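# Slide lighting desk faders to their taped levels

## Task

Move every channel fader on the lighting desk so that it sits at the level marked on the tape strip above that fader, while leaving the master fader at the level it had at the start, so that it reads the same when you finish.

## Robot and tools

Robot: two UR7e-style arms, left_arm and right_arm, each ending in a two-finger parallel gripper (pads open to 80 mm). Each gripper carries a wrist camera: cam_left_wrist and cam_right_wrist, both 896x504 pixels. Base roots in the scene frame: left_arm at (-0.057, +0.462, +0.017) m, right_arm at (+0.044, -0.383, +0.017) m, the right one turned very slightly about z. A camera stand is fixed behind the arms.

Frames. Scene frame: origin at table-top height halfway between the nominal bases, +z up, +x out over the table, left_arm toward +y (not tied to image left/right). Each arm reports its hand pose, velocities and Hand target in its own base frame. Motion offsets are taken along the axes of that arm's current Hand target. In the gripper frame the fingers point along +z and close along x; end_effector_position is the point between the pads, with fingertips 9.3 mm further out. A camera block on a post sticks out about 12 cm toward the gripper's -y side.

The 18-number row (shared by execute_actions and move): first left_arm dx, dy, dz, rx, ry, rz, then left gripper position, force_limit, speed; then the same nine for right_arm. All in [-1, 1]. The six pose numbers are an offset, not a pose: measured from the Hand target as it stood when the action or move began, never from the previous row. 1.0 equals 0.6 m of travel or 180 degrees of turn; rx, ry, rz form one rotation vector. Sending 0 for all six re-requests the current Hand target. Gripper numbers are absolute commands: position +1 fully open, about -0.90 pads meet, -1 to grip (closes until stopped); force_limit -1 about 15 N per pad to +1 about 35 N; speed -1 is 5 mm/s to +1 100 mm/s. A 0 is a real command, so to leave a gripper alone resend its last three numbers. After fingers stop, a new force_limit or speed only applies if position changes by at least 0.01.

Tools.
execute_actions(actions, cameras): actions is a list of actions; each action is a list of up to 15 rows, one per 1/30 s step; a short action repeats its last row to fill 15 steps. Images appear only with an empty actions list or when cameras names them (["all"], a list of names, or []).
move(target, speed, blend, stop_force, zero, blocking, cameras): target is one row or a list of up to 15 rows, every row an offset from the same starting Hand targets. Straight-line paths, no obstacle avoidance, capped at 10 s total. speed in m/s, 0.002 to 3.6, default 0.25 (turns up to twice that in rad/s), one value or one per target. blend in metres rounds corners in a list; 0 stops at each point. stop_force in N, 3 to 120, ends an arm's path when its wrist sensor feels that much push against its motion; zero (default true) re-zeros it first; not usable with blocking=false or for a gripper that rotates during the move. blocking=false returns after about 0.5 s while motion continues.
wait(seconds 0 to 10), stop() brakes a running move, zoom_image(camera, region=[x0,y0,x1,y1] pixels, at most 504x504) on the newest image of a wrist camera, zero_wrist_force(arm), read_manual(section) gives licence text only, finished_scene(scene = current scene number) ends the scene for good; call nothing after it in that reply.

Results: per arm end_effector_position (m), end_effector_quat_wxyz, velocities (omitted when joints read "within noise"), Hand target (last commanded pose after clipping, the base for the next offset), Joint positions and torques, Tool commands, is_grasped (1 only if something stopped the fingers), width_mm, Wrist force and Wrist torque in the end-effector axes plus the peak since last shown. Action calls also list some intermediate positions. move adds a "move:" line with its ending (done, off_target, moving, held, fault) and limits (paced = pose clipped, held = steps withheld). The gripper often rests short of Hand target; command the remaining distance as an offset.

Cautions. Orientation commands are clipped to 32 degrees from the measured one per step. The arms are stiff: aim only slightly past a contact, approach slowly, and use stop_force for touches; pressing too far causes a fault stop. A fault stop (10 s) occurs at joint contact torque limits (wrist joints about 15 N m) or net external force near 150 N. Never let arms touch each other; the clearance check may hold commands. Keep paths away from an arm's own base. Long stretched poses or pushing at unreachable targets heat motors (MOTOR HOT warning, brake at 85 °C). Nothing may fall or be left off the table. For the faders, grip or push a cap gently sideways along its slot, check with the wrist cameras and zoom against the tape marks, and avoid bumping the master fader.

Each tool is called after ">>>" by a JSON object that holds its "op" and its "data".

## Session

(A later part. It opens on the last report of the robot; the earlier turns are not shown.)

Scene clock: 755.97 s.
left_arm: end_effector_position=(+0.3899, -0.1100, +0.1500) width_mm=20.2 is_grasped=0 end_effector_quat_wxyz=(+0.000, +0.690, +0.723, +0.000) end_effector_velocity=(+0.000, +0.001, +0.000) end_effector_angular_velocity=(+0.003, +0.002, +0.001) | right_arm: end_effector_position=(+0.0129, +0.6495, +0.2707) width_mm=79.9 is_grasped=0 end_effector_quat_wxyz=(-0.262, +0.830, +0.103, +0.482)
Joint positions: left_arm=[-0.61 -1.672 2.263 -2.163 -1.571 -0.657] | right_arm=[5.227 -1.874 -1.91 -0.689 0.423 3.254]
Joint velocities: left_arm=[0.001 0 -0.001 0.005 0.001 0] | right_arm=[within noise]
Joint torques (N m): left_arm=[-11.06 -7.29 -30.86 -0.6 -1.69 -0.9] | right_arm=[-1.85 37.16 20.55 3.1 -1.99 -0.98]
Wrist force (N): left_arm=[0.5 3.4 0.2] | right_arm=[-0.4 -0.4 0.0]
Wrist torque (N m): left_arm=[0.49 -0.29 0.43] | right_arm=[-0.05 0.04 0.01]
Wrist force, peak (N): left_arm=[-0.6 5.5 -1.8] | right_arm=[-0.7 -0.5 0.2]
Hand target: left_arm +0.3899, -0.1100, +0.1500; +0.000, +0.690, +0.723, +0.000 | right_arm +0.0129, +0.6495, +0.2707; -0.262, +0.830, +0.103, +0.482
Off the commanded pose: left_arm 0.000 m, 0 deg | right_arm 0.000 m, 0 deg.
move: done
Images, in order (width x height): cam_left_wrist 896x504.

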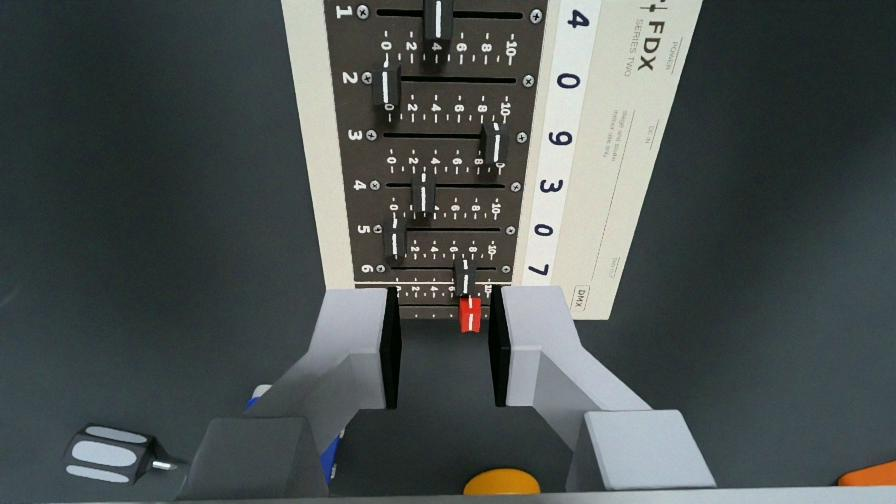

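>>> {"op": "wait", "data": {"seconds": 0.1, "cameras": ["all"]}}

>>> {"op": "zoom_image", "data": {"camera": "cam_right_wrist", "region": [350, 130, 470, 230]}}

Scene clock: 764.87 s.
left_arm: end_effector_position=(+0.3899, -0.1100, +0.1500) width_mm=20.2 is_grasped=0 end_effector_quat_wxyz=(+0.000, +0.690, +0.723, +0.000) | right_arm: end_effector_position=(+0.0129, +0.6495, +0.2707) width_mm=79.9 is_grasped=0 end_effector_quat_wxyz=(-0.262, +0.830, +0.103, +0.482)
Joint positions: left_arm=[-0.61 -1.672 2.263 -2.163 -1.571 -0.657] | right_arm=[5.227 -1.874 -1.91 -0.689 0.423 3.254]
Joint torques (N m): left_arm=[-11.64 -8.63 -30.99 -0.06 -1.69 1.46] | right_arm=[-1.38 37.27 20.1 3.09 -1.79 -1.09]
Wrist force (N): left_arm=[0.1 3.2 0.1] | right_arm=[-0.5 -0.5 -0.1]
Wrist torque (N m): left_arm=[0.46 -0.25 0.43] | right_arm=[-0.06 0.06 0.00]
Wrist force, peak (N): left_arm=[0.1 3.5 0.1] | right_arm=[-0.8 0.1 0.1]
Hand target: left_arm +0.3899, -0.1100, +0.1500; +0.000, +0.690, +0.723, +0.000 | right_arm +0.0129, +0.6495, +0.2707; -0.262, +0.830, +0.103, +0.482
Tool commands: left_gripper/position=-0.425 left_gripper/force_limit=-1.0 left_gripper/speed=+1.0 right_gripper/position=+0.996 right_gripper/force_limit=+1.0 right_gripper/speed=+1.0
Off the commanded pose: left_arm 0.000 m, 0 deg | right_arm 0.000 m, 0 deg.
wait: 0.10 s; at rest from the start

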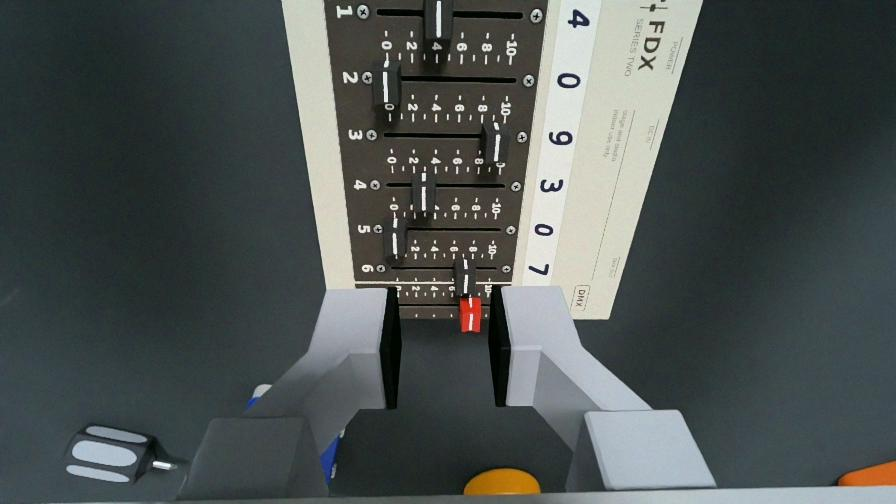

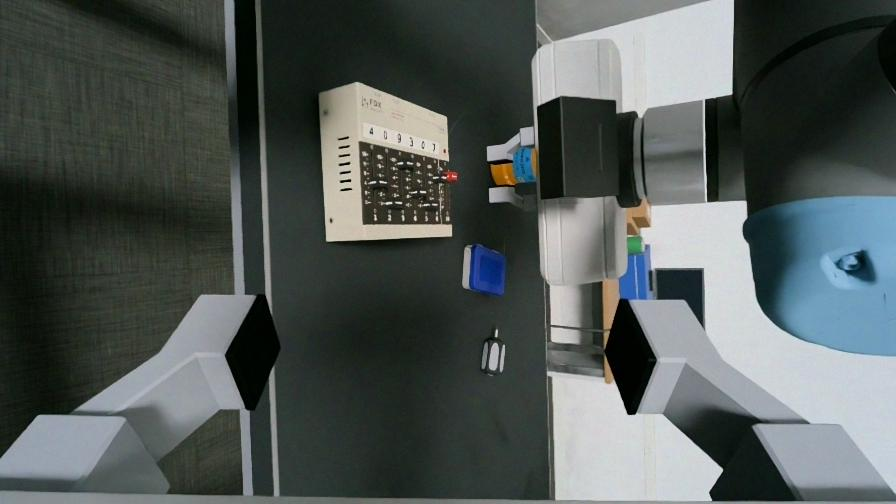

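Scaled by 4.200 from the camera's 896x504 image, which has a finer 1280x720 frame.

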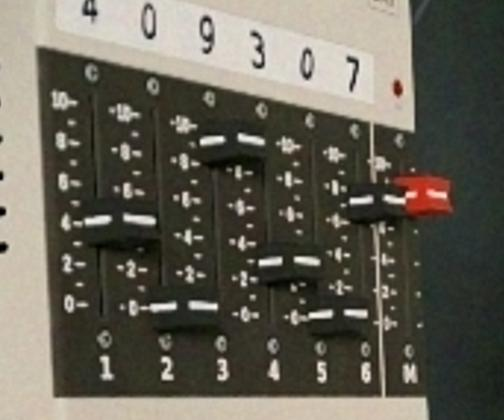

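>>> {"op": "move", "data": {"target": [0,0,-0.05,0,0,0,-0.425,-1,1,0,0,0,0,0,0,0.996,1,1], "speed": 0.005, "blocking": false}}

>>> {"op": "move", "data": {"target": [0,0,-0.02,0,0,0,-0.425,-1,1,0,0,0,0,0,0,0.996,1,1], "speed": 0.1}}

Scene clock: 1059.47 s.
left_arm: end_effector_position=(+0.3899, -0.1100, +0.1522) width_mm=20.2 is_grasped=0 end_effector_quat_wxyz=(+0.000, +0.690, +0.723, +0.000) end_effector_velocity=(+0.000, +0.000, +0.005) end_effector_angular_velocity=(-0.001, +0.000, +0.000) | right_arm: end_effector_position=(+0.0129, +0.6495, +0.2707) width_mm=79.9 is_grasped=0 end_effector_quat_wxyz=(-0.262, +0.830, +0.103, +0.482)
Joint positions: left_arm=[-0.61 -1.676 2.26 -2.156 -1.571 -0.657] | right_arm=[5.227 -1.874 -1.91 -0.689 0.423 3.254]
Joint velocities: left_arm=[0 -0.008 -0.008 0.016 0 0] | right_arm=[within noise]
Joint torques (N m): left_arm=[-10.79 -25.3 -31.07 -0.23 -1.62 1.31] | right_arm=[-1.32 37.28 20.17 2.94 -1.84 -0.98]
Wrist force (N): left_arm=[0.2 3.4 0.0] | right_arm=[-0.6 -0.1 0.0]
Wrist torque (N m): left_arm=[0.48 -0.26 0.44] | right_arm=[-0.01 0.06 0.00]
Wrist force, peak (N): left_arm=[0.2 3.6 0.3] | right_arm=[-0.9 0.0 0.0]
Hand target: left_arm +0.3899, -0.1100, +0.1525; +0.000, +0.690, +0.723, +0.000 | right_arm +0.0129, +0.6495, +0.2707; -0.262, +0.830, +0.103, +0.482
Tool commands: left_gripper/position=-0.425 left_gripper/force_limit=-1.0 left_gripper/speed=+1.0 right_gripper/position=+0.996 right_gripper/force_limit=+1.0 right_gripper/speed=+1.0
Off the commanded pose: left_arm 0.028 m, 0 deg | right_arm 0.000 m, 0 deg.
move: running

a move is refused until a result has shown your running move's end: call wait (it returns as soon as the move ends) or stop first; nothing of this call was run

>>> {"op": "wait", "data": {"seconds": 10}}

>>> {"op": "move", "data": {"target": [0,0,0.05,0,0,0,-0.425,-1,1,0,0,0,0,0,0,0.996,1,1], "speed": 0.1, "cameras": ["cam_left_wrist"]}}

Scene clock: 1065.20 s.
left_arm: end_effector_position=(+0.3899, -0.1100, +0.1801) width_mm=20.2 is_grasped=0 end_effector_quat_wxyz=(+0.000, +0.691, +0.723, +0.000) | right_arm: end_effector_position=(+0.0129, +0.6495, +0.2707) width_mm=79.9 is_grasped=0 end_effector_quat_wxyz=(-0.262, +0.830, +0.103, +0.482)
Joint positions: left_arm=[-0.61 -1.719 2.213 -2.066 -1.571 -0.657] | right_arm=[5.227 -1.874 -1.91 -0.689 0.423 3.254]
Joint torques (N m): left_arm=[-5.6 -17.28 -26.44 -1.9 -1.64 1.51] | right_arm=[-1.69 38.26 20.41 2.97 -2.05 -1.07]
Wrist force (N): left_arm=[0.2 3.5 0.2] | right_arm=[-0.5 -0.2 -0.2]
Wrist torque (N m): left_arm=[0.50 -0.25 0.43] | right_arm=[-0.02 0.05 0.00]
Wrist force, peak (N): left_arm=[0.3 3.7 0.0] | right_arm=[-0.7 -0.4 -0.2]
Hand target: left_arm +0.3899, -0.1100, +0.1800; +0.000, +0.690, +0.723, +0.000 | right_arm +0.0129, +0.6495, +0.2707; -0.262, +0.830, +0.103, +0.482
Tool commands: left_gripper/position=-0.425 left_gripper/force_limit=-1.0 left_gripper/speed=+1.0 right_gripper/position=+0.996 right_gripper/force_limit=+1.0 right_gripper/speed=+1.0
Off the commanded pose: left_arm 0.000 m, 0 deg | right_arm 0.000 m, 0 deg.
earlier move: done
wait: 1.07 of 10 s (the move ended)

Scene clock: 1066.07 s.
left_arm: end_effector_position=(+0.3899, -0.1100, +0.1500) width_mm=20.2 is_grasped=0 end_effector_quat_wxyz=(+0.000, +0.691, +0.723, +0.000) | right_arm: end_effector_position=(+0.0129, +0.6495, +0.2707) width_mm=79.9 is_grasped=0 end_effector_quat_wxyz=(-0.262, +0.830, +0.103, +0.482)
Joint positions: left_arm=[-0.61 -1.672 2.263 -2.163 -1.571 -0.657] | right_arm=[5.227 -1.874 -1.91 -0.689 0.423 3.254]
Joint torques (N m): left_arm=[-10.78 -18.55 -29.67 -2.21 -1.62 -0.21] | right_arm=[-1.67 38.69 19.98 2.95 -1.85 -0.99]
Wrist force (N): left_arm=[0.4 3.1 0.1] | right_arm=[-0.7 -0.2 0.0]
Wrist torque (N m): left_arm=[0.45 -0.28 0.44] | right_arm=[-0.03 0.07 0.00]
Wrist force, peak (N): left_arm=[0.3 3.7 -1.1] | right_arm=[-0.7 -0.4 -0.1]
Hand target: left_arm +0.3899, -0.1100, +0.1500; +0.000, +0.690, +0.723, +0.000 | right_arm +0.0129, +0.6495, +0.2707; -0.262, +0.830, +0.103, +0.482
Off the commanded pose: left_arm 0.000 m, 0 deg | right_arm 0.000 m, 0 deg.
move: done
Images, in order (width x height): cam_left_wrist 896x504.

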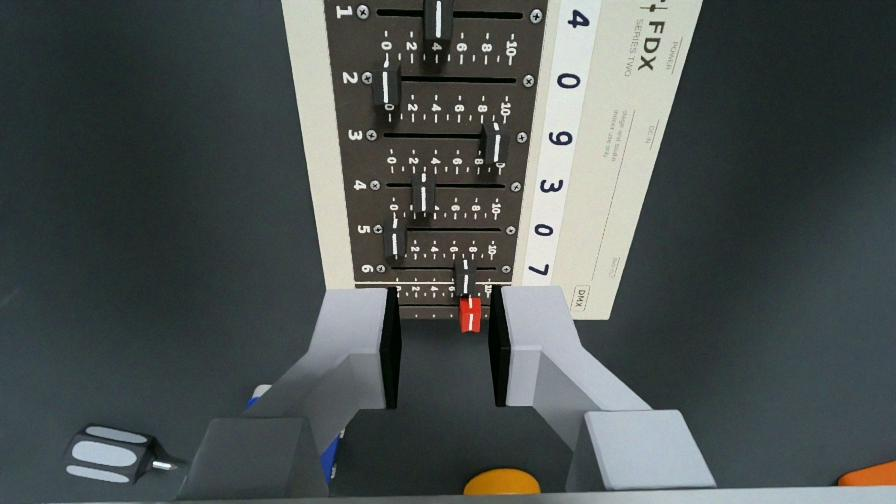

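>>> {"op": "move", "data": {"target": [[0.15,0,0,0,0,0,-0.425,-1,1,0,0,0,0,0,0,0.996,1,1],[0.15,0,-0.1,0,0,0,-0.425,-1,1,0,0,0,0,0,0,0.996,1,1]], "speed": 0.15, "blend": [0.004,0], "blocking": false}}

>>> {"op": "wait", "data": {"seconds": 0.1}}

>>> {"op": "wait", "data": {"seconds": 0.07}}

>>> {"op": "wait", "data": {"seconds": 0.07}}

>>> {"op": "wait", "data": {"seconds": 0.07}}

>>> {"op": "wait", "data": {"seconds": 0.07}}

>>> {"op": "wait", "data": {"seconds": 3}}

Scene clock: 1113.73 s.
left_arm: end_effector_position=(+0.3869, -0.0502, +0.1499) width_mm=20.2 is_grasped=0 end_effector_quat_wxyz=(+0.000, +0.690, +0.723, +0.000) end_effector_velocity=(-0.007, +0.147, +0.000) end_effector_angular_velocity=(+0.001, +0.001, +0.000) | right_arm: end_effector_position=(+0.0129, +0.6495, +0.2707) width_mm=79.9 is_grasped=0 end_effector_quat_wxyz=(-0.262, +0.830, +0.103, +0.482)
Joint positions: left_arm=[-0.478 -1.713 2.298 -2.157 -1.571 -0.525] | right_arm=[5.227 -1.874 -1.91 -0.689 0.423 3.254]
Joint velocities: left_arm=[0.346 -0.071 0.059 0.014 0 0.346] | right_arm=[within noise]
Joint torques (N m): left_arm=[11.56 -21.3 -11.39 0.01 1.98 3.11] | right_arm=[-1.09 37.95 19.33 3.15 -2 -1.26]
Wrist force (N): left_arm=[0.5 3.4 0.4] | right_arm=[-0.5 -0.2 0.1]
Wrist torque (N m): left_arm=[0.49 -0.27 0.39] | right_arm=[-0.03 0.06 0.00]
Wrist force, peak (N): left_arm=[-1.6 3.4 0.0] | right_arm=[-0.8 -0.2 0.3]
Hand target: left_arm +0.3867, -0.0412, +0.1500; +0.000, +0.690, +0.723, +0.000 | right_arm +0.0129, +0.6495, +0.2707; -0.262, +0.830, +0.103, +0.482
Tool commands: left_gripper/position=-0.425 left_gripper/force_limit=-1.0 left_gripper/speed=+1.0 right_gripper/position=+0.996 right_gripper/force_limit=+1.0 right_gripper/speed=+1.0
Off the commanded pose: left_arm 0.067 m, 0 deg | right_arm 0.000 m, 0 deg.
move: running; path passed 0 of 2 targets

Scene clock: 1113.83 s.
left_arm: end_effector_position=(+0.3862, -0.0349, +0.1499) width_mm=20.2 is_grasped=0 end_effector_quat_wxyz=(+0.000, +0.690, +0.723, +0.000) end_effector_velocity=(-0.007, +0.147, +0.000) end_effector_angular_velocity=(+0.001, +0.000, -0.001) | right_arm: end_effector_position=(+0.0129, +0.6495, +0.2707) width_mm=79.9 is_grasped=0 end_effector_quat_wxyz=(-0.262, +0.830, +0.103, +0.482)
Joint positions: left_arm=[-0.441 -1.72 2.303 -2.155 -1.571 -0.488] | right_arm=[5.227 -1.874 -1.91 -0.689 0.423 3.254]
Joint velocities: left_arm=[0.356 -0.058 0.046 0.012 0.001 0.357] | right_arm=[within noise]
Joint torques (N m): left_arm=[13.28 -20.6 -11.24 -0.31 1.98 2.96] | right_arm=[-1.64 37.88 21.26 2.95 -1.97 -1.27]
Wrist force (N): left_arm=[0.3 3.7 0.3] | right_arm=[-0.4 -0.1 0.3]
Wrist torque (N m): left_arm=[0.53 -0.25 0.38] | right_arm=[-0.01 0.04 0.00]
Wrist force, peak (N): left_arm=[0.3 3.7 0.3] | right_arm=[-0.4 -0.2 0.0]
Hand target: left_arm +0.3860, -0.0265, +0.1500; +0.000, +0.690, +0.723, +0.000 | right_arm +0.0129, +0.6495, +0.2707; -0.262, +0.830, +0.103, +0.482
Tool commands: left_gripper/position=-0.425 left_gripper/force_limit=-1.0 left_gripper/speed=+1.0 right_gripper/position=+0.996 right_gripper/force_limit=+1.0 right_gripper/speed=+1.0
Off the commanded pose: left_arm 0.062 m, 0 deg | right_arm 0.000 m, 0 deg.
earlier move: running; path passed 0 of 2 targets
wait: 0.10 s; no rest

Scene clock: 1113.93 s.
left_arm: end_effector_position=(+0.3855, -0.0222, +0.1506) width_mm=20.2 is_grasped=0 end_effector_quat_wxyz=(+0.000, +0.690, +0.723, +0.000) end_effector_velocity=(-0.008, +0.100, +0.026) end_effector_angular_velocity=(+0.004, +0.010, -0.002) | right_arm: end_effector_position=(+0.0129, +0.6495, +0.2707) width_mm=79.9 is_grasped=0 end_effector_quat_wxyz=(-0.262, +0.830, +0.103, +0.482)
Joint positions: left_arm=[-0.41 -1.725 2.306 -2.152 -1.571 -0.457] | right_arm=[5.227 -1.874 -1.91 -0.689 0.423 3.254]
Joint velocities: left_arm=[0.246 -0.078 -0.019 0.108 0 0.248] | right_arm=[within noise]
Joint torques (N m): left_arm=[3.3 -27.55 -41.06 0.54 0.47 2.07] | right_arm=[-1.47 37.43 21.5 3.23 -2.04 -1.38]
Wrist force (N): left_arm=[1.7 4.0 0.8] | right_arm=[-0.3 0.0 0.1]
Wrist torque (N m): left_arm=[0.54 -0.39 0.39] | right_arm=[0.00 0.03 0.00]
Wrist force, peak (N): left_arm=[1.7 4.0 0.8] | right_arm=[-0.5 -0.1 0.2]
Hand target: left_arm +0.3857, -0.0201, +0.1558; +0.000, +0.690, +0.723, +0.000 | right_arm +0.0129, +0.6495, +0.2707; -0.262, +0.830, +0.103, +0.482
Tool commands: left_gripper/position=-0.425 left_gripper/force_limit=-1.0 left_gripper/speed=+1.0 right_gripper/position=+0.996 right_gripper/force_limit=+1.0 right_gripper/speed=+1.0
Off the commanded pose: left_arm 0.059 m, 0 deg | right_arm 0.000 m, 0 deg.
earlier move: running; path passed 1 of 2 targets
wait: 0.10 s; no rest

Scene clock: 1114.03 s.
left_arm: end_effector_position=(+0.3856, -0.0187, +0.1606) width_mm=20.2 is_grasped=0 end_effector_quat_wxyz=(+0.000, +0.691, +0.723, +0.000) end_effector_velocity=(+0.003, -0.007, +0.152) end_effector_angular_velocity=(-0.011, -0.009, -0.004) | right_arm: end_effector_position=(+0.0129, +0.6495, +0.2707) width_mm=79.9 is_grasped=0 end_effector_quat_wxyz=(-0.262, +0.830, +0.103, +0.482)
Joint positions: left_arm=[-0.401 -1.742 2.289 -2.119 -1.571 -0.448] | right_arm=[5.227 -1.874 -1.91 -0.689 0.423 3.254]
Joint velocities: left_arm=[-0.011 -0.24 -0.261 0.489 -0.006 -0.007] | right_arm=[within noise]
Joint torques (N m): left_arm=[-15.67 -25.39 -36.15 0.9 -1.69 -1.86] | right_arm=[-1.59 37.25 20.43 3.17 -1.9 -1.1]
Wrist force (N): left_arm=[0.8 3.9 1.0] | right_arm=[-0.3 0.1 0.1]
Wrist torque (N m): left_arm=[0.54 -0.33 0.42] | right_arm=[0.01 0.02 0.00]
Wrist force, peak (N): left_arm=[2.1 3.3 2.7] | right_arm=[-0.5 0.1 0.0]
Hand target: left_arm +0.3857, -0.0201, +0.1705; +0.000, +0.690, +0.723, +0.000 | right_arm +0.0129, +0.6495, +0.2707; -0.262, +0.830, +0.103, +0.482
Tool commands: left_gripper/position=-0.425 left_gripper/force_limit=-1.0 left_gripper/speed=+1.0 right_gripper/position=+0.996 right_gripper/force_limit=+1.0 right_gripper/speed=+1.0
Off the commanded pose: left_arm 0.049 m, 0 deg | right_arm 0.000 m, 0 deg.
earlier move: running; path passed 1 of 2 targets
wait: 0.10 s; no rest

Scene clock: 1114.13 s.
left_arm: end_effector_position=(+0.3857, -0.0199, +0.1761) width_mm=20.2 is_grasped=0 end_effector_quat_wxyz=(+0.001, +0.691, +0.723, +0.000) end_effector_velocity=(+0.000, -0.007, +0.158) end_effector_angular_velocity=(-0.001, -0.003, +0.002) | right_arm: end_effector_position=(+0.0129, +0.6495, +0.2707) width_mm=79.9 is_grasped=0 end_effector_quat_wxyz=(-0.262, +0.830, +0.103, +0.482)
Joint positions: left_arm=[-0.404 -1.766 2.262 -2.069 -1.571 -0.45] | right_arm=[5.227 -1.874 -1.91 -0.689 0.423 3.254]
Joint velocities: left_arm=[-0.019 -0.23 -0.281 0.508 0 -0.021] | right_arm=[within noise]
Joint torques (N m): left_arm=[-9.94 -21.44 -32.23 0.49 -1.72 -1.66] | right_arm=[-1.38 37.97 20.68 3.03 -2.11 -1.13]
Wrist force (N): left_arm=[0.0 3.4 -0.1] | right_arm=[-0.5 -0.1 -0.1]
Wrist torque (N m): left_arm=[0.52 -0.23 0.43] | right_arm=[-0.01 0.06 0.01]
Wrist force, peak (N): left_arm=[0.3 3.6 0.5] | right_arm=[-0.5 0.0 0.2]
Hand target: left_arm +0.3857, -0.0201, +0.1851; +0.000, +0.690, +0.723, +0.000 | right_arm +0.0129, +0.6495, +0.2707; -0.262, +0.830, +0.103, +0.482
Tool commands: left_gripper/position=-0.425 left_gripper/force_limit=-1.0 left_gripper/speed=+1.0 right_gripper/position=+0.996 right_gripper/force_limit=+1.0 right_gripper/speed=+1.0
Off the commanded pose: left_arm 0.034 m, 0 deg | right_arm 0.000 m, 0 deg.
earlier move: running; path passed 1 of 2 targets
wait: 0.10 s; no rest

Scene clock: 1114.23 s.
left_arm: end_effector_position=(+0.3856, -0.0201, +0.1916) width_mm=20.2 is_grasped=0 end_effector_quat_wxyz=(+0.001, +0.690, +0.723, +0.000) end_effector_velocity=(-0.001, +0.000, +0.146) end_effector_angular_velocity=(-0.001, +0.002, +0.000) | right_arm: end_effector_position=(+0.0129, +0.6495, +0.2707) width_mm=79.9 is_grasped=0 end_effector_quat_wxyz=(-0.262, +0.830, +0.103, +0.482)
Joint positions: left_arm=[-0.404 -1.787 2.234 -2.019 -1.571 -0.451] | right_arm=[5.227 -1.874 -1.91 -0.689 0.423 3.254]
Joint velocities: left_arm=[0.001 -0.19 -0.272 0.464 -0.001 0.001] | right_arm=[within noise]
Joint torques (N m): left_arm=[-0.66 -21.36 -34.53 0.67 -1.36 -0.74] | right_arm=[-1.17 38.38 20.87 3.17 -1.85 -1.06]
Wrist force (N): left_arm=[0.4 3.5 -0.1] | right_arm=[-0.4 0.0 0.3]
Wrist torque (N m): left_arm=[0.53 -0.28 0.44] | right_arm=[0.00 0.04 0.00]
Wrist force, peak (N): left_arm=[0.2 3.5 -0.4] | right_arm=[-0.4 -0.3 0.2]
Hand target: left_arm +0.3857, -0.0201, +0.1998; +0.000, +0.690, +0.723, +0.000 | right_arm +0.0129, +0.6495, +0.2707; -0.262, +0.830, +0.103, +0.482
Tool commands: left_gripper/position=-0.425 left_gripper/force_limit=-1.0 left_gripper/speed=+1.0 right_gripper/position=+0.996 right_gripper/force_limit=+1.0 right_gripper/speed=+1.0
Off the commanded pose: left_arm 0.018 m, 0 deg | right_arm 0.000 m, 0 deg.
earlier move: running; path passed 1 of 2 targets
wait: 0.10 s; no rest

Scene clock: 1114.67 s.
left_arm: end_effector_position=(+0.3857, -0.0201, +0.2099) width_mm=20.2 is_grasped=0 end_effector_quat_wxyz=(+0.000, +0.690, +0.723, +0.000) | right_arm: end_effector_position=(+0.0129, +0.6495, +0.2707) width_mm=79.9 is_grasped=0 end_effector_quat_wxyz=(-0.262, +0.830, +0.103, +0.482)
Joint positions: left_arm=[-0.404 -1.809 2.198 -1.961 -1.571 -0.451] | right_arm=[5.227 -1.874 -1.91 -0.689 0.423 3.254]
Joint torques (N m): left_arm=[-7.86 -15.18 -25.83 -1.02 -0.19 1.4] | right_arm=[-1.09 37.66 21.21 3.11 -1.97 -1.21]
Wrist force (N): left_arm=[0.0 3.3 0.0] | right_arm=[-0.5 0.0 0.0]
Wrist torque (N m): left_arm=[0.53 -0.21 0.45] | right_arm=[0.00 0.06 0.00]
Wrist force, peak (N): left_arm=[0.1 3.4 -1.9] | right_arm=[-0.9 0.1 0.1]
Hand target: left_arm +0.3857, -0.0201, +0.2100; +0.000, +0.690, +0.723, +0.000 | right_arm +0.0129, +0.6495, +0.2707; -0.262, +0.830, +0.103, +0.482
Tool commands: left_gripper/position=-0.425 left_gripper/force_limit=-1.0 left_gripper/speed=+1.0 right_gripper/position=+0.996 right_gripper/force_limit=+1.0 right_gripper/speed=+1.0
Off the commanded pose: left_arm 0.000 m, 0 deg | right_arm 0.000 m, 0 deg.
earlier move: done
wait: 0.43 of 3 s (the move ended)

>>> {"op": "move", "data": {"target": [-0.15,0,0.1,0,0,0,-0.425,-1,1,0,0,0,0,0,0,0.996,1,1], "speed": 0.3}}

>>> {"op": "move", "data": {"target": [[-0.0007,-0.0772,0.1368,0,0,0,-0.425,-1,1,0,0,0,0,0,0,0.996,1,1],[-0.0007,-0.0772,0.1618,0,0,0,-0.425,-1,1,0,0,0,0,0,0,0.996,1,1],[0.0364,-0.0772,0.1618,0,0,0,-0.425,-1,1,0,0,0,0,0,0,0.996,1,1],[0.0364,-0.0772,0.1368,0,0,0,-0.425,-1,1,0,0,0,0,0,0,0.996,1,1],[-0.0321,-0.0404,0.1368,0,0,0,-0.425,-1,1,0,0,0,0,0,0,0.996,1,1],[-0.0321,-0.0404,0.1618,0,0,0,-0.425,-1,1,0,0,0,0,0,0,0.996,1,1],[0.0136,-0.0404,0.1618,0,0,0,-0.425,-1,1,0,0,0,0,0,0,0.996,1,1],[0.0136,-0.0404,0.1368,0,0,0,-0.425,-1,1,0,0,0,0,0,0,0.996,1,1],[0.0368,-0.0033,0.1368,0,0,0,-0.425,-1,1,0,0,0,0,0,0,0.996,1,1],[0.0368,-0.0033,0.1618,0,0,0,-0.425,-1,1,0,0,0,0,0,0,0.996,1,1],[-0.0179,-0.0033,0.1618,0,0,0,-0.425,-1,1,0,0,0,0,0,0,0.996,1,1],[-0.0179,-0.0033,0.1368,0,0,0,-0.425,-1,1,0,0,0,0,0,0,0.996,1,1],[0,0,0,0,0,0,-0.425,-1,1,0,0,0,0,0,0,0.996,1,1]], "speed": 0.15, "blend": [0.003,0.003,0,0.003,0.003,0.003,0,0.003,0.003,0.003,0,0.003,0], "cameras": ["cam_left_wrist"]}}

>>> {"op": "zoom_image", "data": {"camera": "cam_left_wrist", "region": [340, 0, 560, 124]}}

>>> {"op": "zoom_image", "data": {"camera": "cam_left_wrist", "region": [340, 110, 540, 222]}}

Scene clock: 1136.30 s.
left_arm: end_effector_position=(+0.3899, -0.1099, +0.1501) width_mm=20.2 is_grasped=0 end_effector_quat_wxyz=(+0.000, +0.691, +0.723, +0.000) | right_arm: end_effector_position=(+0.0129, +0.6495, +0.2707) width_mm=79.9 is_grasped=0 end_effector_quat_wxyz=(-0.262, +0.830, +0.103, +0.482)
Joint positions: left_arm=[-0.61 -1.672 2.263 -2.162 -1.571 -0.656] | right_arm=[5.227 -1.874 -1.91 -0.689 0.423 3.254]
Joint torques (N m): left_arm=[-11.64 -6.45 -28.52 -3.92 0.22 -1.58] | right_arm=[-0.79 37.59 20.86 2.92 -2.09 -0.9]
Wrist force (N): left_arm=[0.4 3.4 0.2] | right_arm=[-0.8 -0.5 0.2]
Wrist torque (N m): left_arm=[0.48 -0.28 0.55] | right_arm=[-0.06 0.09 0.01]
Wrist force, peak (N): left_arm=[3.4 4.0 -1.5] | right_arm=[-0.8 -0.5 0.2]
Hand target: left_arm +0.3899, -0.1100, +0.1500; +0.000, +0.690, +0.723, +0.000 | right_arm +0.0129, +0.6495, +0.2707; -0.262, +0.830, +0.103, +0.482
Off the commanded pose: left_arm 0.000 m, 0 deg | right_arm 0.000 m, 0 deg.
move: done

Scene clock: 1140.77 s.
left_arm: end_effector_position=(+0.3899, -0.1100, +0.1500) width_mm=20.2 is_grasped=0 end_effector_quat_wxyz=(+0.000, +0.690, +0.723, +0.000) | right_arm: end_effector_position=(+0.0129, +0.6495, +0.2707) width_mm=79.9 is_grasped=0 end_effector_quat_wxyz=(-0.262, +0.830, +0.103, +0.482)
Joint positions: left_arm=[-0.61 -1.672 2.263 -2.163 -1.571 -0.657] | right_arm=[5.227 -1.874 -1.91 -0.689 0.423 3.254]
Joint torques (N m): left_arm=[-12.15 -22.63 -21.98 -0.3 -0.78 -1.69] | right_arm=[-2.78 37.1 20.32 3.3 -1.89 -0.97]
Wrist force (N): left_arm=[0.3 3.1 0.1] | right_arm=[-0.6 0.1 -0.1]
Wrist torque (N m): left_arm=[0.45 -0.27 0.43] | right_arm=[0.02 0.08 0.00]
Wrist force, peak (N): left_arm=[1.2 5.6 -1.4] | right_arm=[-0.5 -0.6 -0.1]
Hand target: left_arm +0.3899, -0.1100, +0.1500; +0.000, +0.690, +0.723, +0.000 | right_arm +0.0129, +0.6495, +0.2707; -0.262, +0.830, +0.103, +0.482
Off the commanded pose: left_arm 0.000 m, 0 deg | right_arm 0.000 m, 0 deg.
move: done
Images, in order (width x height): cam_left_wrist 896x504.

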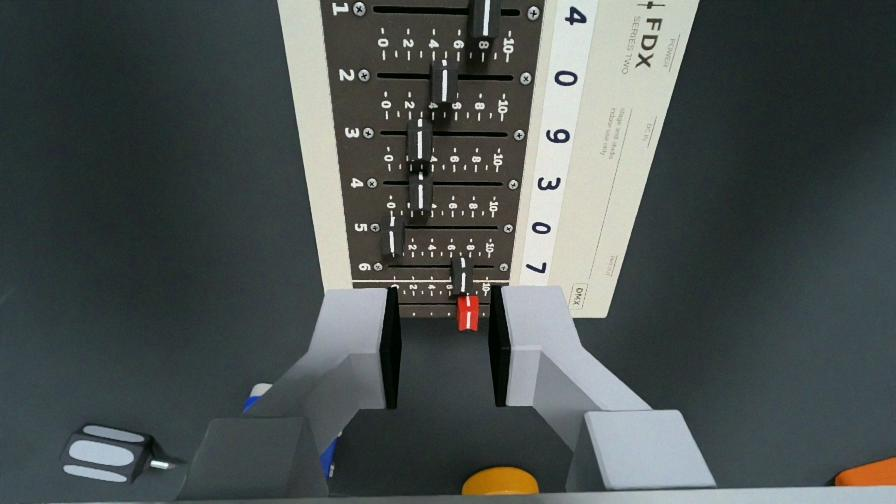

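Scaled by 2.291 from the camera's 896x504 image, which has a finer 1280x720 frame.

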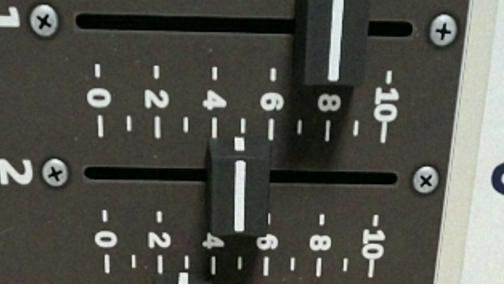

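Scaled by 2.520 from the camera's 896x504 image, which has a finer 1280x720 frame.

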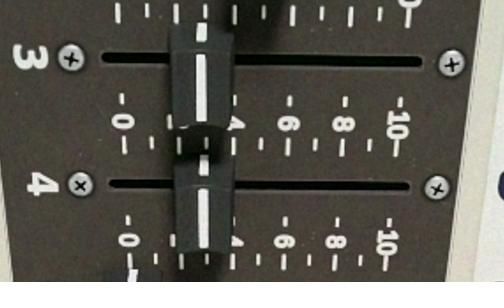

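>>> {"op": "move", "data": {"target": [0,0,0.1368,0,0,0,-0.425,-1,1,0,0,0,0,0,0,0.996,1,1], "speed": 0.15, "cameras": ["cam_left_wrist"]}}

>>> {"op": "zoom_image", "data": {"camera": "cam_left_wrist", "region": [296, 160, 600, 332]}}

Scene clock: 1260.50 s.
left_arm: end_effector_position=(+0.3899, -0.1101, +0.0680) width_mm=20.2 is_grasped=0 end_effector_quat_wxyz=(+0.000, +0.691, +0.723, +0.000) end_effector_velocity=(+0.000, -0.002, -0.001) end_effector_angular_velocity=(-0.001, -0.002, -0.002) | right_arm: end_effector_position=(+0.0129, +0.6495, +0.2707) width_mm=79.9 is_grasped=0 end_effector_quat_wxyz=(-0.262, +0.830, +0.103, +0.482)
Joint positions: left_arm=[-0.61 -1.495 2.373 -2.449 -1.571 -0.657] | right_arm=[5.227 -1.874 -1.91 -0.689 0.423 3.254]
Joint velocities: left_arm=[-0.003 0.003 0 -0.005 0 0] | right_arm=[within noise]
Joint torques (N m): left_arm=[9.49 -12.48 -19.57 -4.12 -0.53 1.49] | right_arm=[-1.55 37.22 21.34 3.13 -2.21 -1.22]
Wrist force (N): left_arm=[0.4 3.5 0.2] | right_arm=[-0.4 -0.1 0.3]
Wrist torque (N m): left_arm=[0.49 -0.32 0.41] | right_arm=[-0.01 0.04 0.01]
Wrist force, peak (N): left_arm=[0.4 3.6 2.2] | right_arm=[-0.9 -0.1 0.2]
Hand target: left_arm +0.3899, -0.1101, +0.0680; +0.000, +0.690, +0.723, +0.000 | right_arm +0.0129, +0.6495, +0.2707; -0.262, +0.830, +0.103, +0.482
Off the commanded pose: left_arm 0.000 m, 0 deg | right_arm 0.000 m, 0 deg.
move: done
Images, in order (width x height): cam_left_wrist 896x504.

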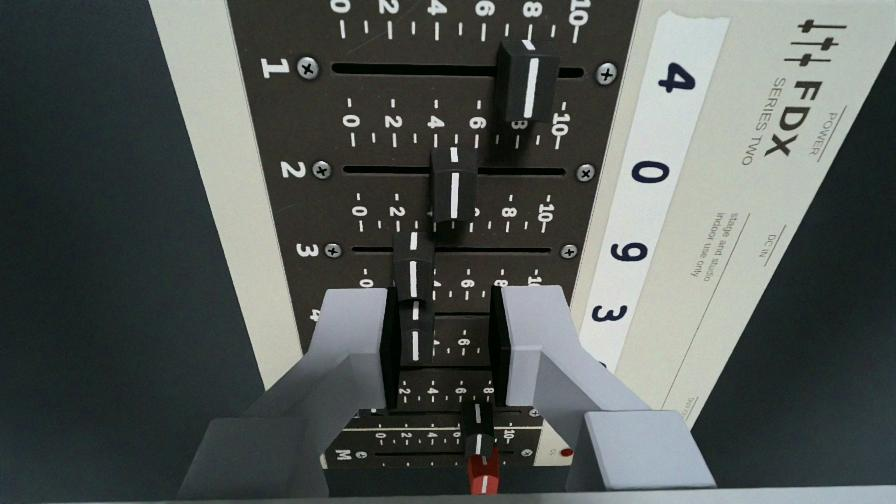

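Scaled by 1.658 from the camera's 896x504 image, which has a finer 1280x720 frame.

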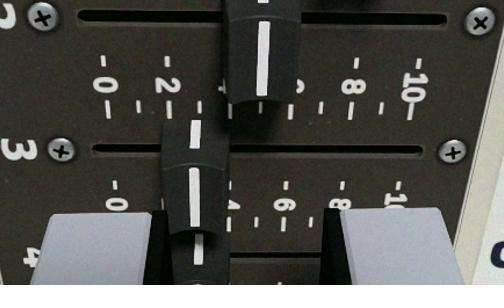

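>>> {"op": "move", "data": {"target": [[-0.0106,-0.0033,0,0,0,0,-0.425,-1,1,0,0,0,0,0,0,0.996,1,1],[-0.0106,-0.0033,0.0252,0,0,0,-0.425,-1,1,0,0,0,0,0,0,0.996,1,1],[0.01345,-0.0033,0.0252,0,0,0,-0.425,-1,1,0,0,0,0,0,0,0.996,1,1],[0.01345,-0.0033,0,0,0,0,-0.425,-1,1,0,0,0,0,0,0,0.996,1,1],[0,0,0,0,0,0,-0.425,-1,1,0,0,0,0,0,0,0.996,1,1]], "speed": 0.15, "blend": [0.003,0.003,0,0.003,0], "cameras": ["cam_left_wrist"]}}

>>> {"op": "zoom_image", "data": {"camera": "cam_left_wrist", "region": [296, 160, 600, 332]}}

Scene clock: 1299.80 s.
left_arm: end_effector_position=(+0.3900, -0.1101, +0.0680) width_mm=20.2 is_grasped=0 end_effector_quat_wxyz=(+0.001, +0.691, +0.723, +0.000) | right_arm: end_effector_position=(+0.0129, +0.6495, +0.2707) width_mm=79.9 is_grasped=0 end_effector_quat_wxyz=(-0.262, +0.830, +0.103, +0.482)
Joint positions: left_arm=[-0.61 -1.495 2.373 -2.449 -1.571 -0.657] | right_arm=[5.227 -1.874 -1.91 -0.689 0.423 3.254]
Joint torques (N m): left_arm=[5.1 -26.79 -9.77 -0.44 -0.08 0.76] | right_arm=[-1.92 38.37 20.05 3.29 -1.94 -1.04]
Wrist force (N): left_arm=[0.5 3.4 0.3] | right_arm=[-0.6 -0.2 0.1]
Wrist torque (N m): left_arm=[0.47 -0.33 0.42] | right_arm=[-0.02 0.07 0.00]
Wrist force, peak (N): left_arm=[-0.8 4.2 1.1] | right_arm=[-1.0 -0.2 0.0]
Hand target: left_arm +0.3899, -0.1101, +0.0680; +0.000, +0.690, +0.723, +0.000 | right_arm +0.0129, +0.6495, +0.2707; -0.262, +0.830, +0.103, +0.482
Off the commanded pose: left_arm 0.000 m, 0 deg | right_arm 0.000 m, 0 deg.
move: done
Images, in order (width x height): cam_left_wrist 896x504.

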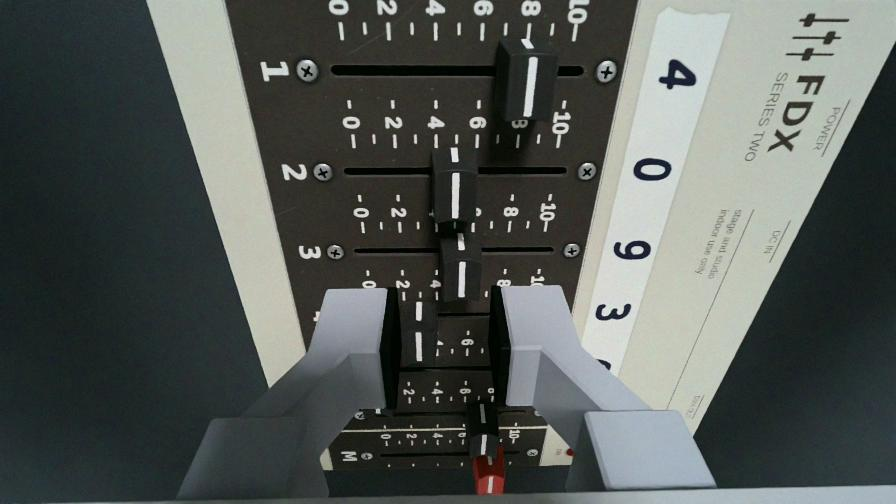

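Scaled by 1.658 from the camera's 896x504 image, which has a finer 1280x720 frame.

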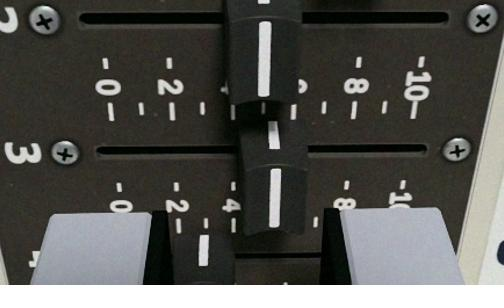

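>>> {"op": "move", "data": {"target": [[0,0,-0.1368,-0.0204,0.0264,0,-0.425,-1,1,0,0,0,0,0,0,0.996,1,1],[0,0,-0.1368,0,0,0,-0.425,-1,1,0,0,0,0,0,0,0.996,1,1]], "speed": 0.15, "cameras": ["cam_left_wrist"]}}

>>> {"op": "zoom_image", "data": {"camera": "cam_left_wrist", "region": [340, 0, 560, 124]}}

>>> {"op": "zoom_image", "data": {"camera": "cam_left_wrist", "region": [340, 110, 540, 222]}}

Scene clock: 1346.33 s.
left_arm: end_effector_position=(+0.3900, -0.1100, +0.1501) width_mm=20.2 is_grasped=0 end_effector_quat_wxyz=(+0.000, +0.690, +0.723, +0.000) | right_arm: end_effector_position=(+0.0129, +0.6495, +0.2707) width_mm=79.9 is_grasped=0 end_effector_quat_wxyz=(-0.262, +0.830, +0.103, +0.482)
Joint positions: left_arm=[-0.61 -1.672 2.263 -2.163 -1.571 -0.657] | right_arm=[5.227 -1.874 -1.91 -0.689 0.423 3.254]
Joint torques (N m): left_arm=[-4.04 -24.56 -9.98 -0.34 -1.42 -0.37] | right_arm=[-1.99 38.18 20.73 3.14 -1.93 -1.12]
Wrist force (N): left_arm=[0.4 3.4 0.3] | right_arm=[-0.6 -0.3 0.0]
Wrist torque (N m): left_arm=[0.48 -0.27 0.43] | right_arm=[-0.03 0.06 0.00]
Wrist force, peak (N): left_arm=[1.3 3.6 2.6] | right_arm=[-1.0 -0.2 0.0]
Hand target: left_arm +0.3899, -0.1100, +0.1500; +0.000, +0.690, +0.723, +0.000 | right_arm +0.0129, +0.6495, +0.2707; -0.262, +0.830, +0.103, +0.482
Off the commanded pose: left_arm 0.000 m, 0 deg | right_arm 0.000 m, 0 deg.
move: done
Images, in order (width x height): cam_left_wrist 896x504.

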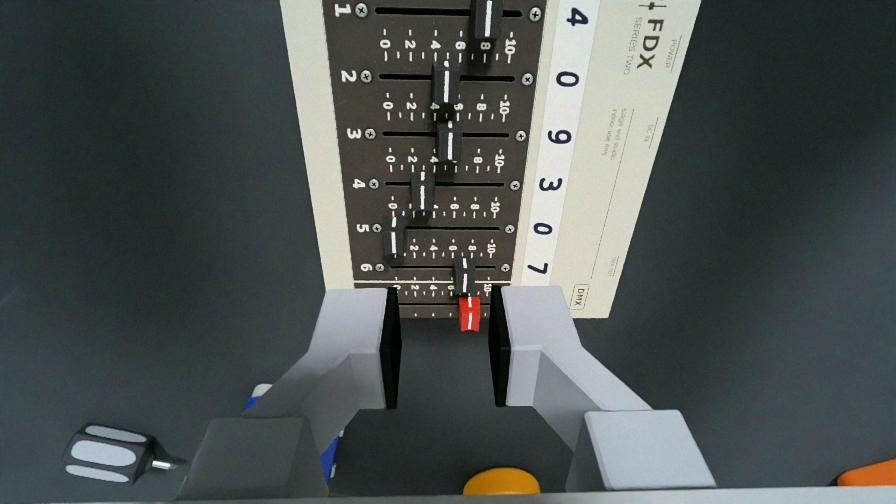

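Scaled by 2.291 from the camera's 896x504 image, which has a finer 1280x720 frame.

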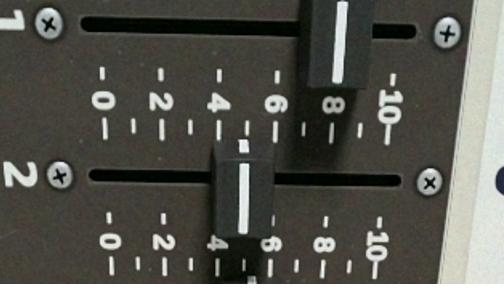

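Scaled by 2.520 from the camera's 896x504 image, which has a finer 1280x720 frame.

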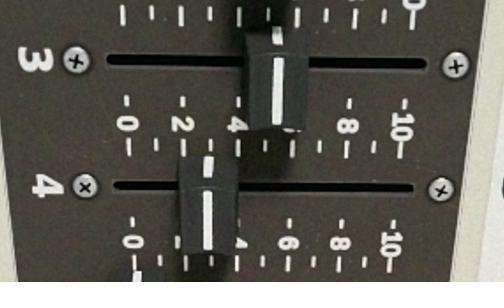

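>>> {"op": "move", "data": {"target": [[0,0,0,0.0204,-0.0264,0,-0.425,-1,1,0,0,0,0,0,0,0.996,1,1],[0,0,0,0,0,0,-0.425,-1,1,0,0,0,0,0,0,0.996,1,1]], "speed": 0.15, "cameras": ["cam_left_wrist"]}}

>>> {"op": "zoom_image", "data": {"camera": "cam_left_wrist", "region": [340, 0, 560, 124]}}

>>> {"op": "zoom_image", "data": {"camera": "cam_left_wrist", "region": [340, 110, 540, 222]}}

Scene clock: 1356.17 s.
left_arm: end_effector_position=(+0.3898, -0.1100, +0.1500) width_mm=20.2 is_grasped=0 end_effector_quat_wxyz=(+0.000, +0.691, +0.723, +0.000) | right_arm: end_effector_position=(+0.0129, +0.6495, +0.2707) width_mm=79.9 is_grasped=0 end_effector_quat_wxyz=(-0.262, +0.830, +0.103, +0.482)
Joint positions: left_arm=[-0.61 -1.672 2.263 -2.163 -1.571 -0.657] | right_arm=[5.227 -1.874 -1.91 -0.689 0.423 3.254]
Joint torques (N m): left_arm=[2.96 -7.54 -30.68 -0.18 1.77 -0.05] | right_arm=[-1.39 37.53 20.93 3.3 -2.1 -0.92]
Wrist force (N): left_arm=[0.2 3.2 0.2] | right_arm=[-0.8 0.0 -0.1]
Wrist torque (N m): left_arm=[0.45 -0.26 0.54] | right_arm=[-0.01 0.09 0.00]
Wrist force, peak (N): left_arm=[1.0 3.6 -0.3] | right_arm=[-0.7 -0.2 0.5]
Hand target: left_arm +0.3899, -0.1100, +0.1500; +0.000, +0.690, +0.723, +0.000 | right_arm +0.0129, +0.6495, +0.2707; -0.262, +0.830, +0.103, +0.482
Off the commanded pose: left_arm 0.000 m, 0 deg | right_arm 0.000 m, 0 deg.
move: done
Images, in order (width x height): cam_left_wrist 896x504.

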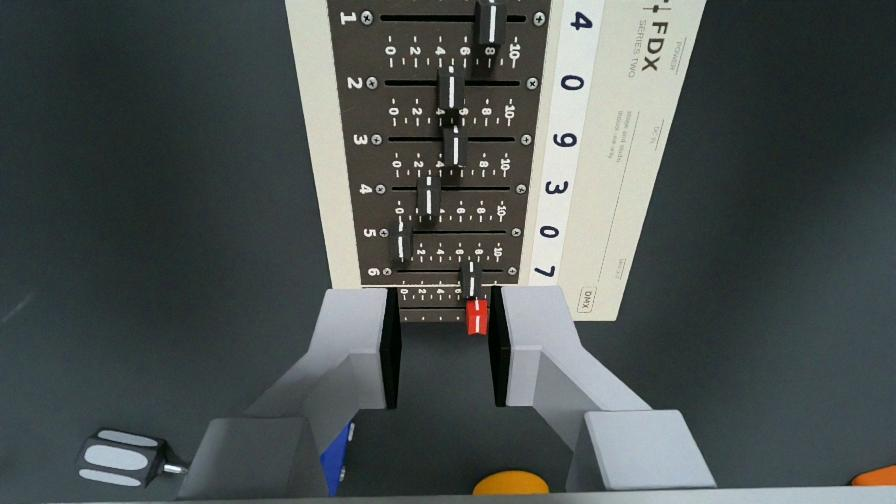

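Scaled by 2.291 from the camera's 896x504 image, which has a finer 1280x720 frame.

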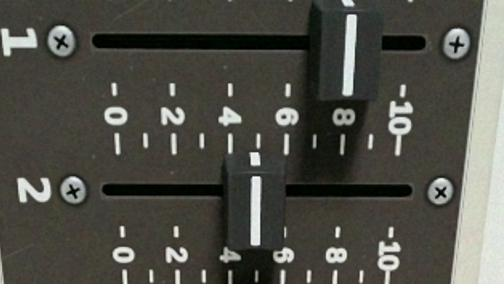

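Scaled by 2.520 from the camera's 896x504 image, which has a finer 1280x720 frame.

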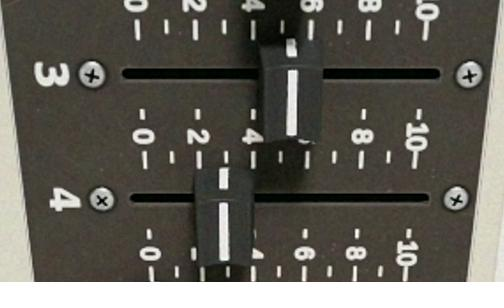

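>>> {"op": "move", "data": {"target": [[0,0,0.1368,0,-0.0167,0,-0.425,-1,1,0,0,0,0,0,0,0.996,1,1],[0,0,0.1368,0,0,0,-0.425,-1,1,0,0,0,0,0,0,0.996,1,1]], "speed": 0.15, "cameras": ["cam_left_wrist"]}}

>>> {"op": "zoom_image", "data": {"camera": "cam_left_wrist", "region": [296, 160, 600, 332]}}

>>> {"op": "zoom_image", "data": {"camera": "cam_left_wrist", "region": [270, 0, 650, 214]}}

Scene clock: 1400.47 s.
left_arm: end_effector_position=(+0.3900, -0.1102, +0.0680) width_mm=20.2 is_grasped=0 end_effector_quat_wxyz=(+0.001, +0.691, +0.723, +0.000) | right_arm: end_effector_position=(+0.0129, +0.6495, +0.2707) width_mm=79.9 is_grasped=0 end_effector_quat_wxyz=(-0.262, +0.830, +0.103, +0.482)
Joint positions: left_arm=[-0.61 -1.495 2.373 -2.449 -1.571 -0.657] | right_arm=[5.227 -1.874 -1.91 -0.689 0.423 3.254]
Joint torques (N m): left_arm=[5.21 -11.83 -6.38 -2.08 1.06 0.42] | right_arm=[-0.85 38.06 20.81 2.97 -2.11 -1.11]
Wrist force (N): left_arm=[0.4 3.5 0.2] | right_arm=[-0.4 -0.1 -0.2]
Wrist torque (N m): left_arm=[0.49 -0.32 0.52] | right_arm=[-0.01 0.05 0.00]
Wrist force, peak (N): left_arm=[0.7 3.0 2.3] | right_arm=[-0.9 -0.2 -0.1]
Hand target: left_arm +0.3899, -0.1101, +0.0680; +0.000, +0.690, +0.723, +0.000 | right_arm +0.0129, +0.6495, +0.2707; -0.262, +0.830, +0.103, +0.482
Off the commanded pose: left_arm 0.000 m, 0 deg | right_arm 0.000 m, 0 deg.
move: done
Images, in order (width x height): cam_left_wrist 896x504.

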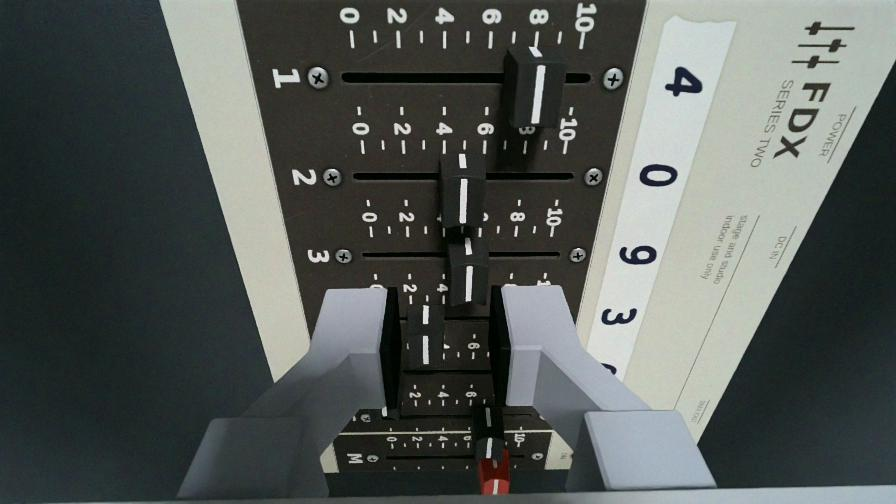

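Scaled by 1.658 from the camera's 896x504 image, which has a finer 1280x720 frame.

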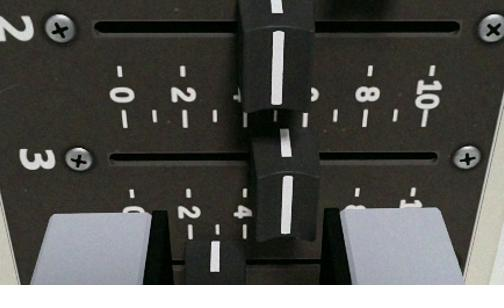

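Scaled by 1.326 from the camera's 896x504 image, which has a finer 1280x720 frame.

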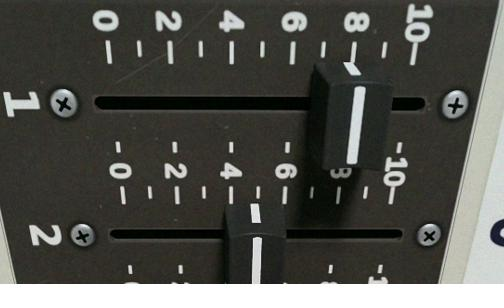

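>>> {"op": "move", "data": {"target": [[0.0098,-0.0033,0,0,-0.0167,0,-0.425,-1,1,0,0,0,0,0,0,0.996,1,1],[0.0098,-0.0033,0.0252,0,0,0,-0.425,-1,1,0,0,0,0,0,0,0.996,1,1],[-0.0242,-0.0033,0.0252,0,0,0,-0.425,-1,1,0,0,0,0,0,0,0.996,1,1],[-0.0242,-0.0033,0,0,0,0,-0.425,-1,1,0,0,0,0,0,0,0.996,1,1],[0.0068,-0.0404,0,0,-0.0167,0,-0.425,-1,1,0,0,0,0,0,0,0.996,1,1],[0.0068,-0.0404,0.0252,0,0,0,-0.425,-1,1,0,0,0,0,0,0,0.996,1,1],[0.0377,-0.0404,0.0252,0,0,0,-0.425,-1,1,0,0,0,0,0,0,0.996,1,1],[0.0377,-0.0404,0,0,0,0,-0.425,-1,1,0,0,0,0,0,0,0.996,1,1],[0.0298,-0.0772,0,0,-0.0167,0,-0.425,-1,1,0,0,0,0,0,0,0.996,1,1],[0.0298,-0.0772,0.0252,0,0,0,-0.425,-1,1,0,0,0,0,0,0,0.996,1,1],[-0.0013,-0.0772,0.0252,0,0,0,-0.425,-1,1,0,0,0,0,0,0,0.996,1,1],[-0.0013,-0.0772,0,0,0,0,-0.425,-1,1,0,0,0,0,0,0,0.996,1,1],[0,0,-0.1368,0,-0.0167,0,-0.425,-1,1,0,0,0,0,0,0,0.996,1,1],[0,0,-0.1368,0,0,0,-0.425,-1,1,0,0,0,0,0,0,0.996,1,1]], "speed": 0.15, "blend": [0.003,0.003,0,0.003,0.003,0.003,0,0.003,0.003,0.003,0,0.003,0.003,0], "cameras": ["cam_left_wrist"]}}

>>> {"op": "zoom_image", "data": {"camera": "cam_left_wrist", "region": [340, 0, 560, 124]}}

>>> {"op": "zoom_image", "data": {"camera": "cam_left_wrist", "region": [340, 110, 540, 222]}}

Scene clock: 1446.23 s.
left_arm: end_effector_position=(+0.3899, -0.1101, +0.1501) width_mm=20.2 is_grasped=0 end_effector_quat_wxyz=(+0.000, +0.691, +0.723, +0.000) | right_arm: end_effector_position=(+0.0129, +0.6495, +0.2707) width_mm=79.9 is_grasped=0 end_effector_quat_wxyz=(-0.262, +0.830, +0.103, +0.482)
Joint positions: left_arm=[-0.61 -1.672 2.263 -2.163 -1.571 -0.657] | right_arm=[5.227 -1.874 -1.91 -0.689 0.423 3.254]
Joint torques (N m): left_arm=[0 -22.99 -10.67 -2.47 1.8 0.07] | right_arm=[-1.78 37.4 20.75 3.29 -2.05 -1.12]
Wrist force (N): left_arm=[0.3 3.3 0.2] | right_arm=[-0.4 -0.3 0.0]
Wrist torque (N m): left_arm=[0.47 -0.27 0.55] | right_arm=[-0.03 0.05 0.00]
Wrist force, peak (N): left_arm=[-1.7 5.7 -2.2] | right_arm=[-0.9 -0.1 0.1]
Hand target: left_arm +0.3899, -0.1100, +0.1500; +0.000, +0.690, +0.723, +0.000 | right_arm +0.0129, +0.6495, +0.2707; -0.262, +0.830, +0.103, +0.482
Off the commanded pose: left_arm 0.000 m, 0 deg | right_arm 0.000 m, 0 deg.
move: done
Images, in order (width x height): cam_left_wrist 896x504.

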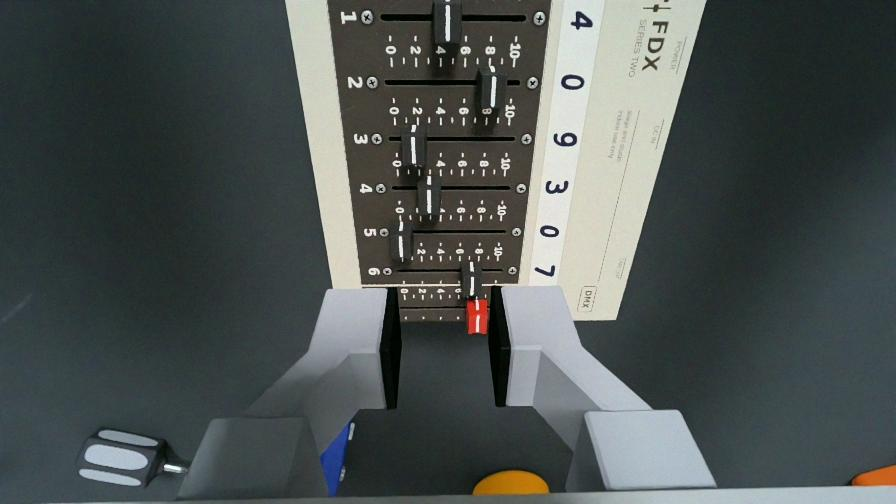

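Scaled by 2.291 from the camera's 896x504 image, which has a finer 1280x720 frame.

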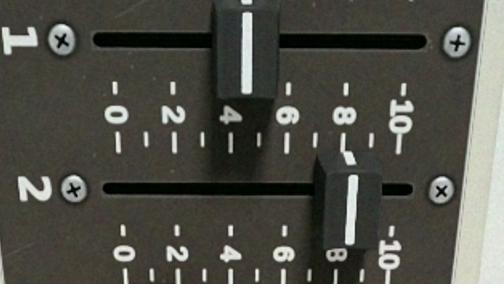

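Scaled by 2.520 from the camera's 896x504 image, which has a finer 1280x720 frame.

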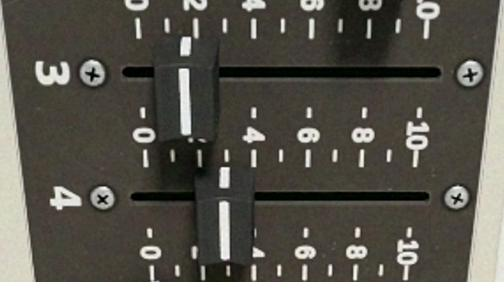

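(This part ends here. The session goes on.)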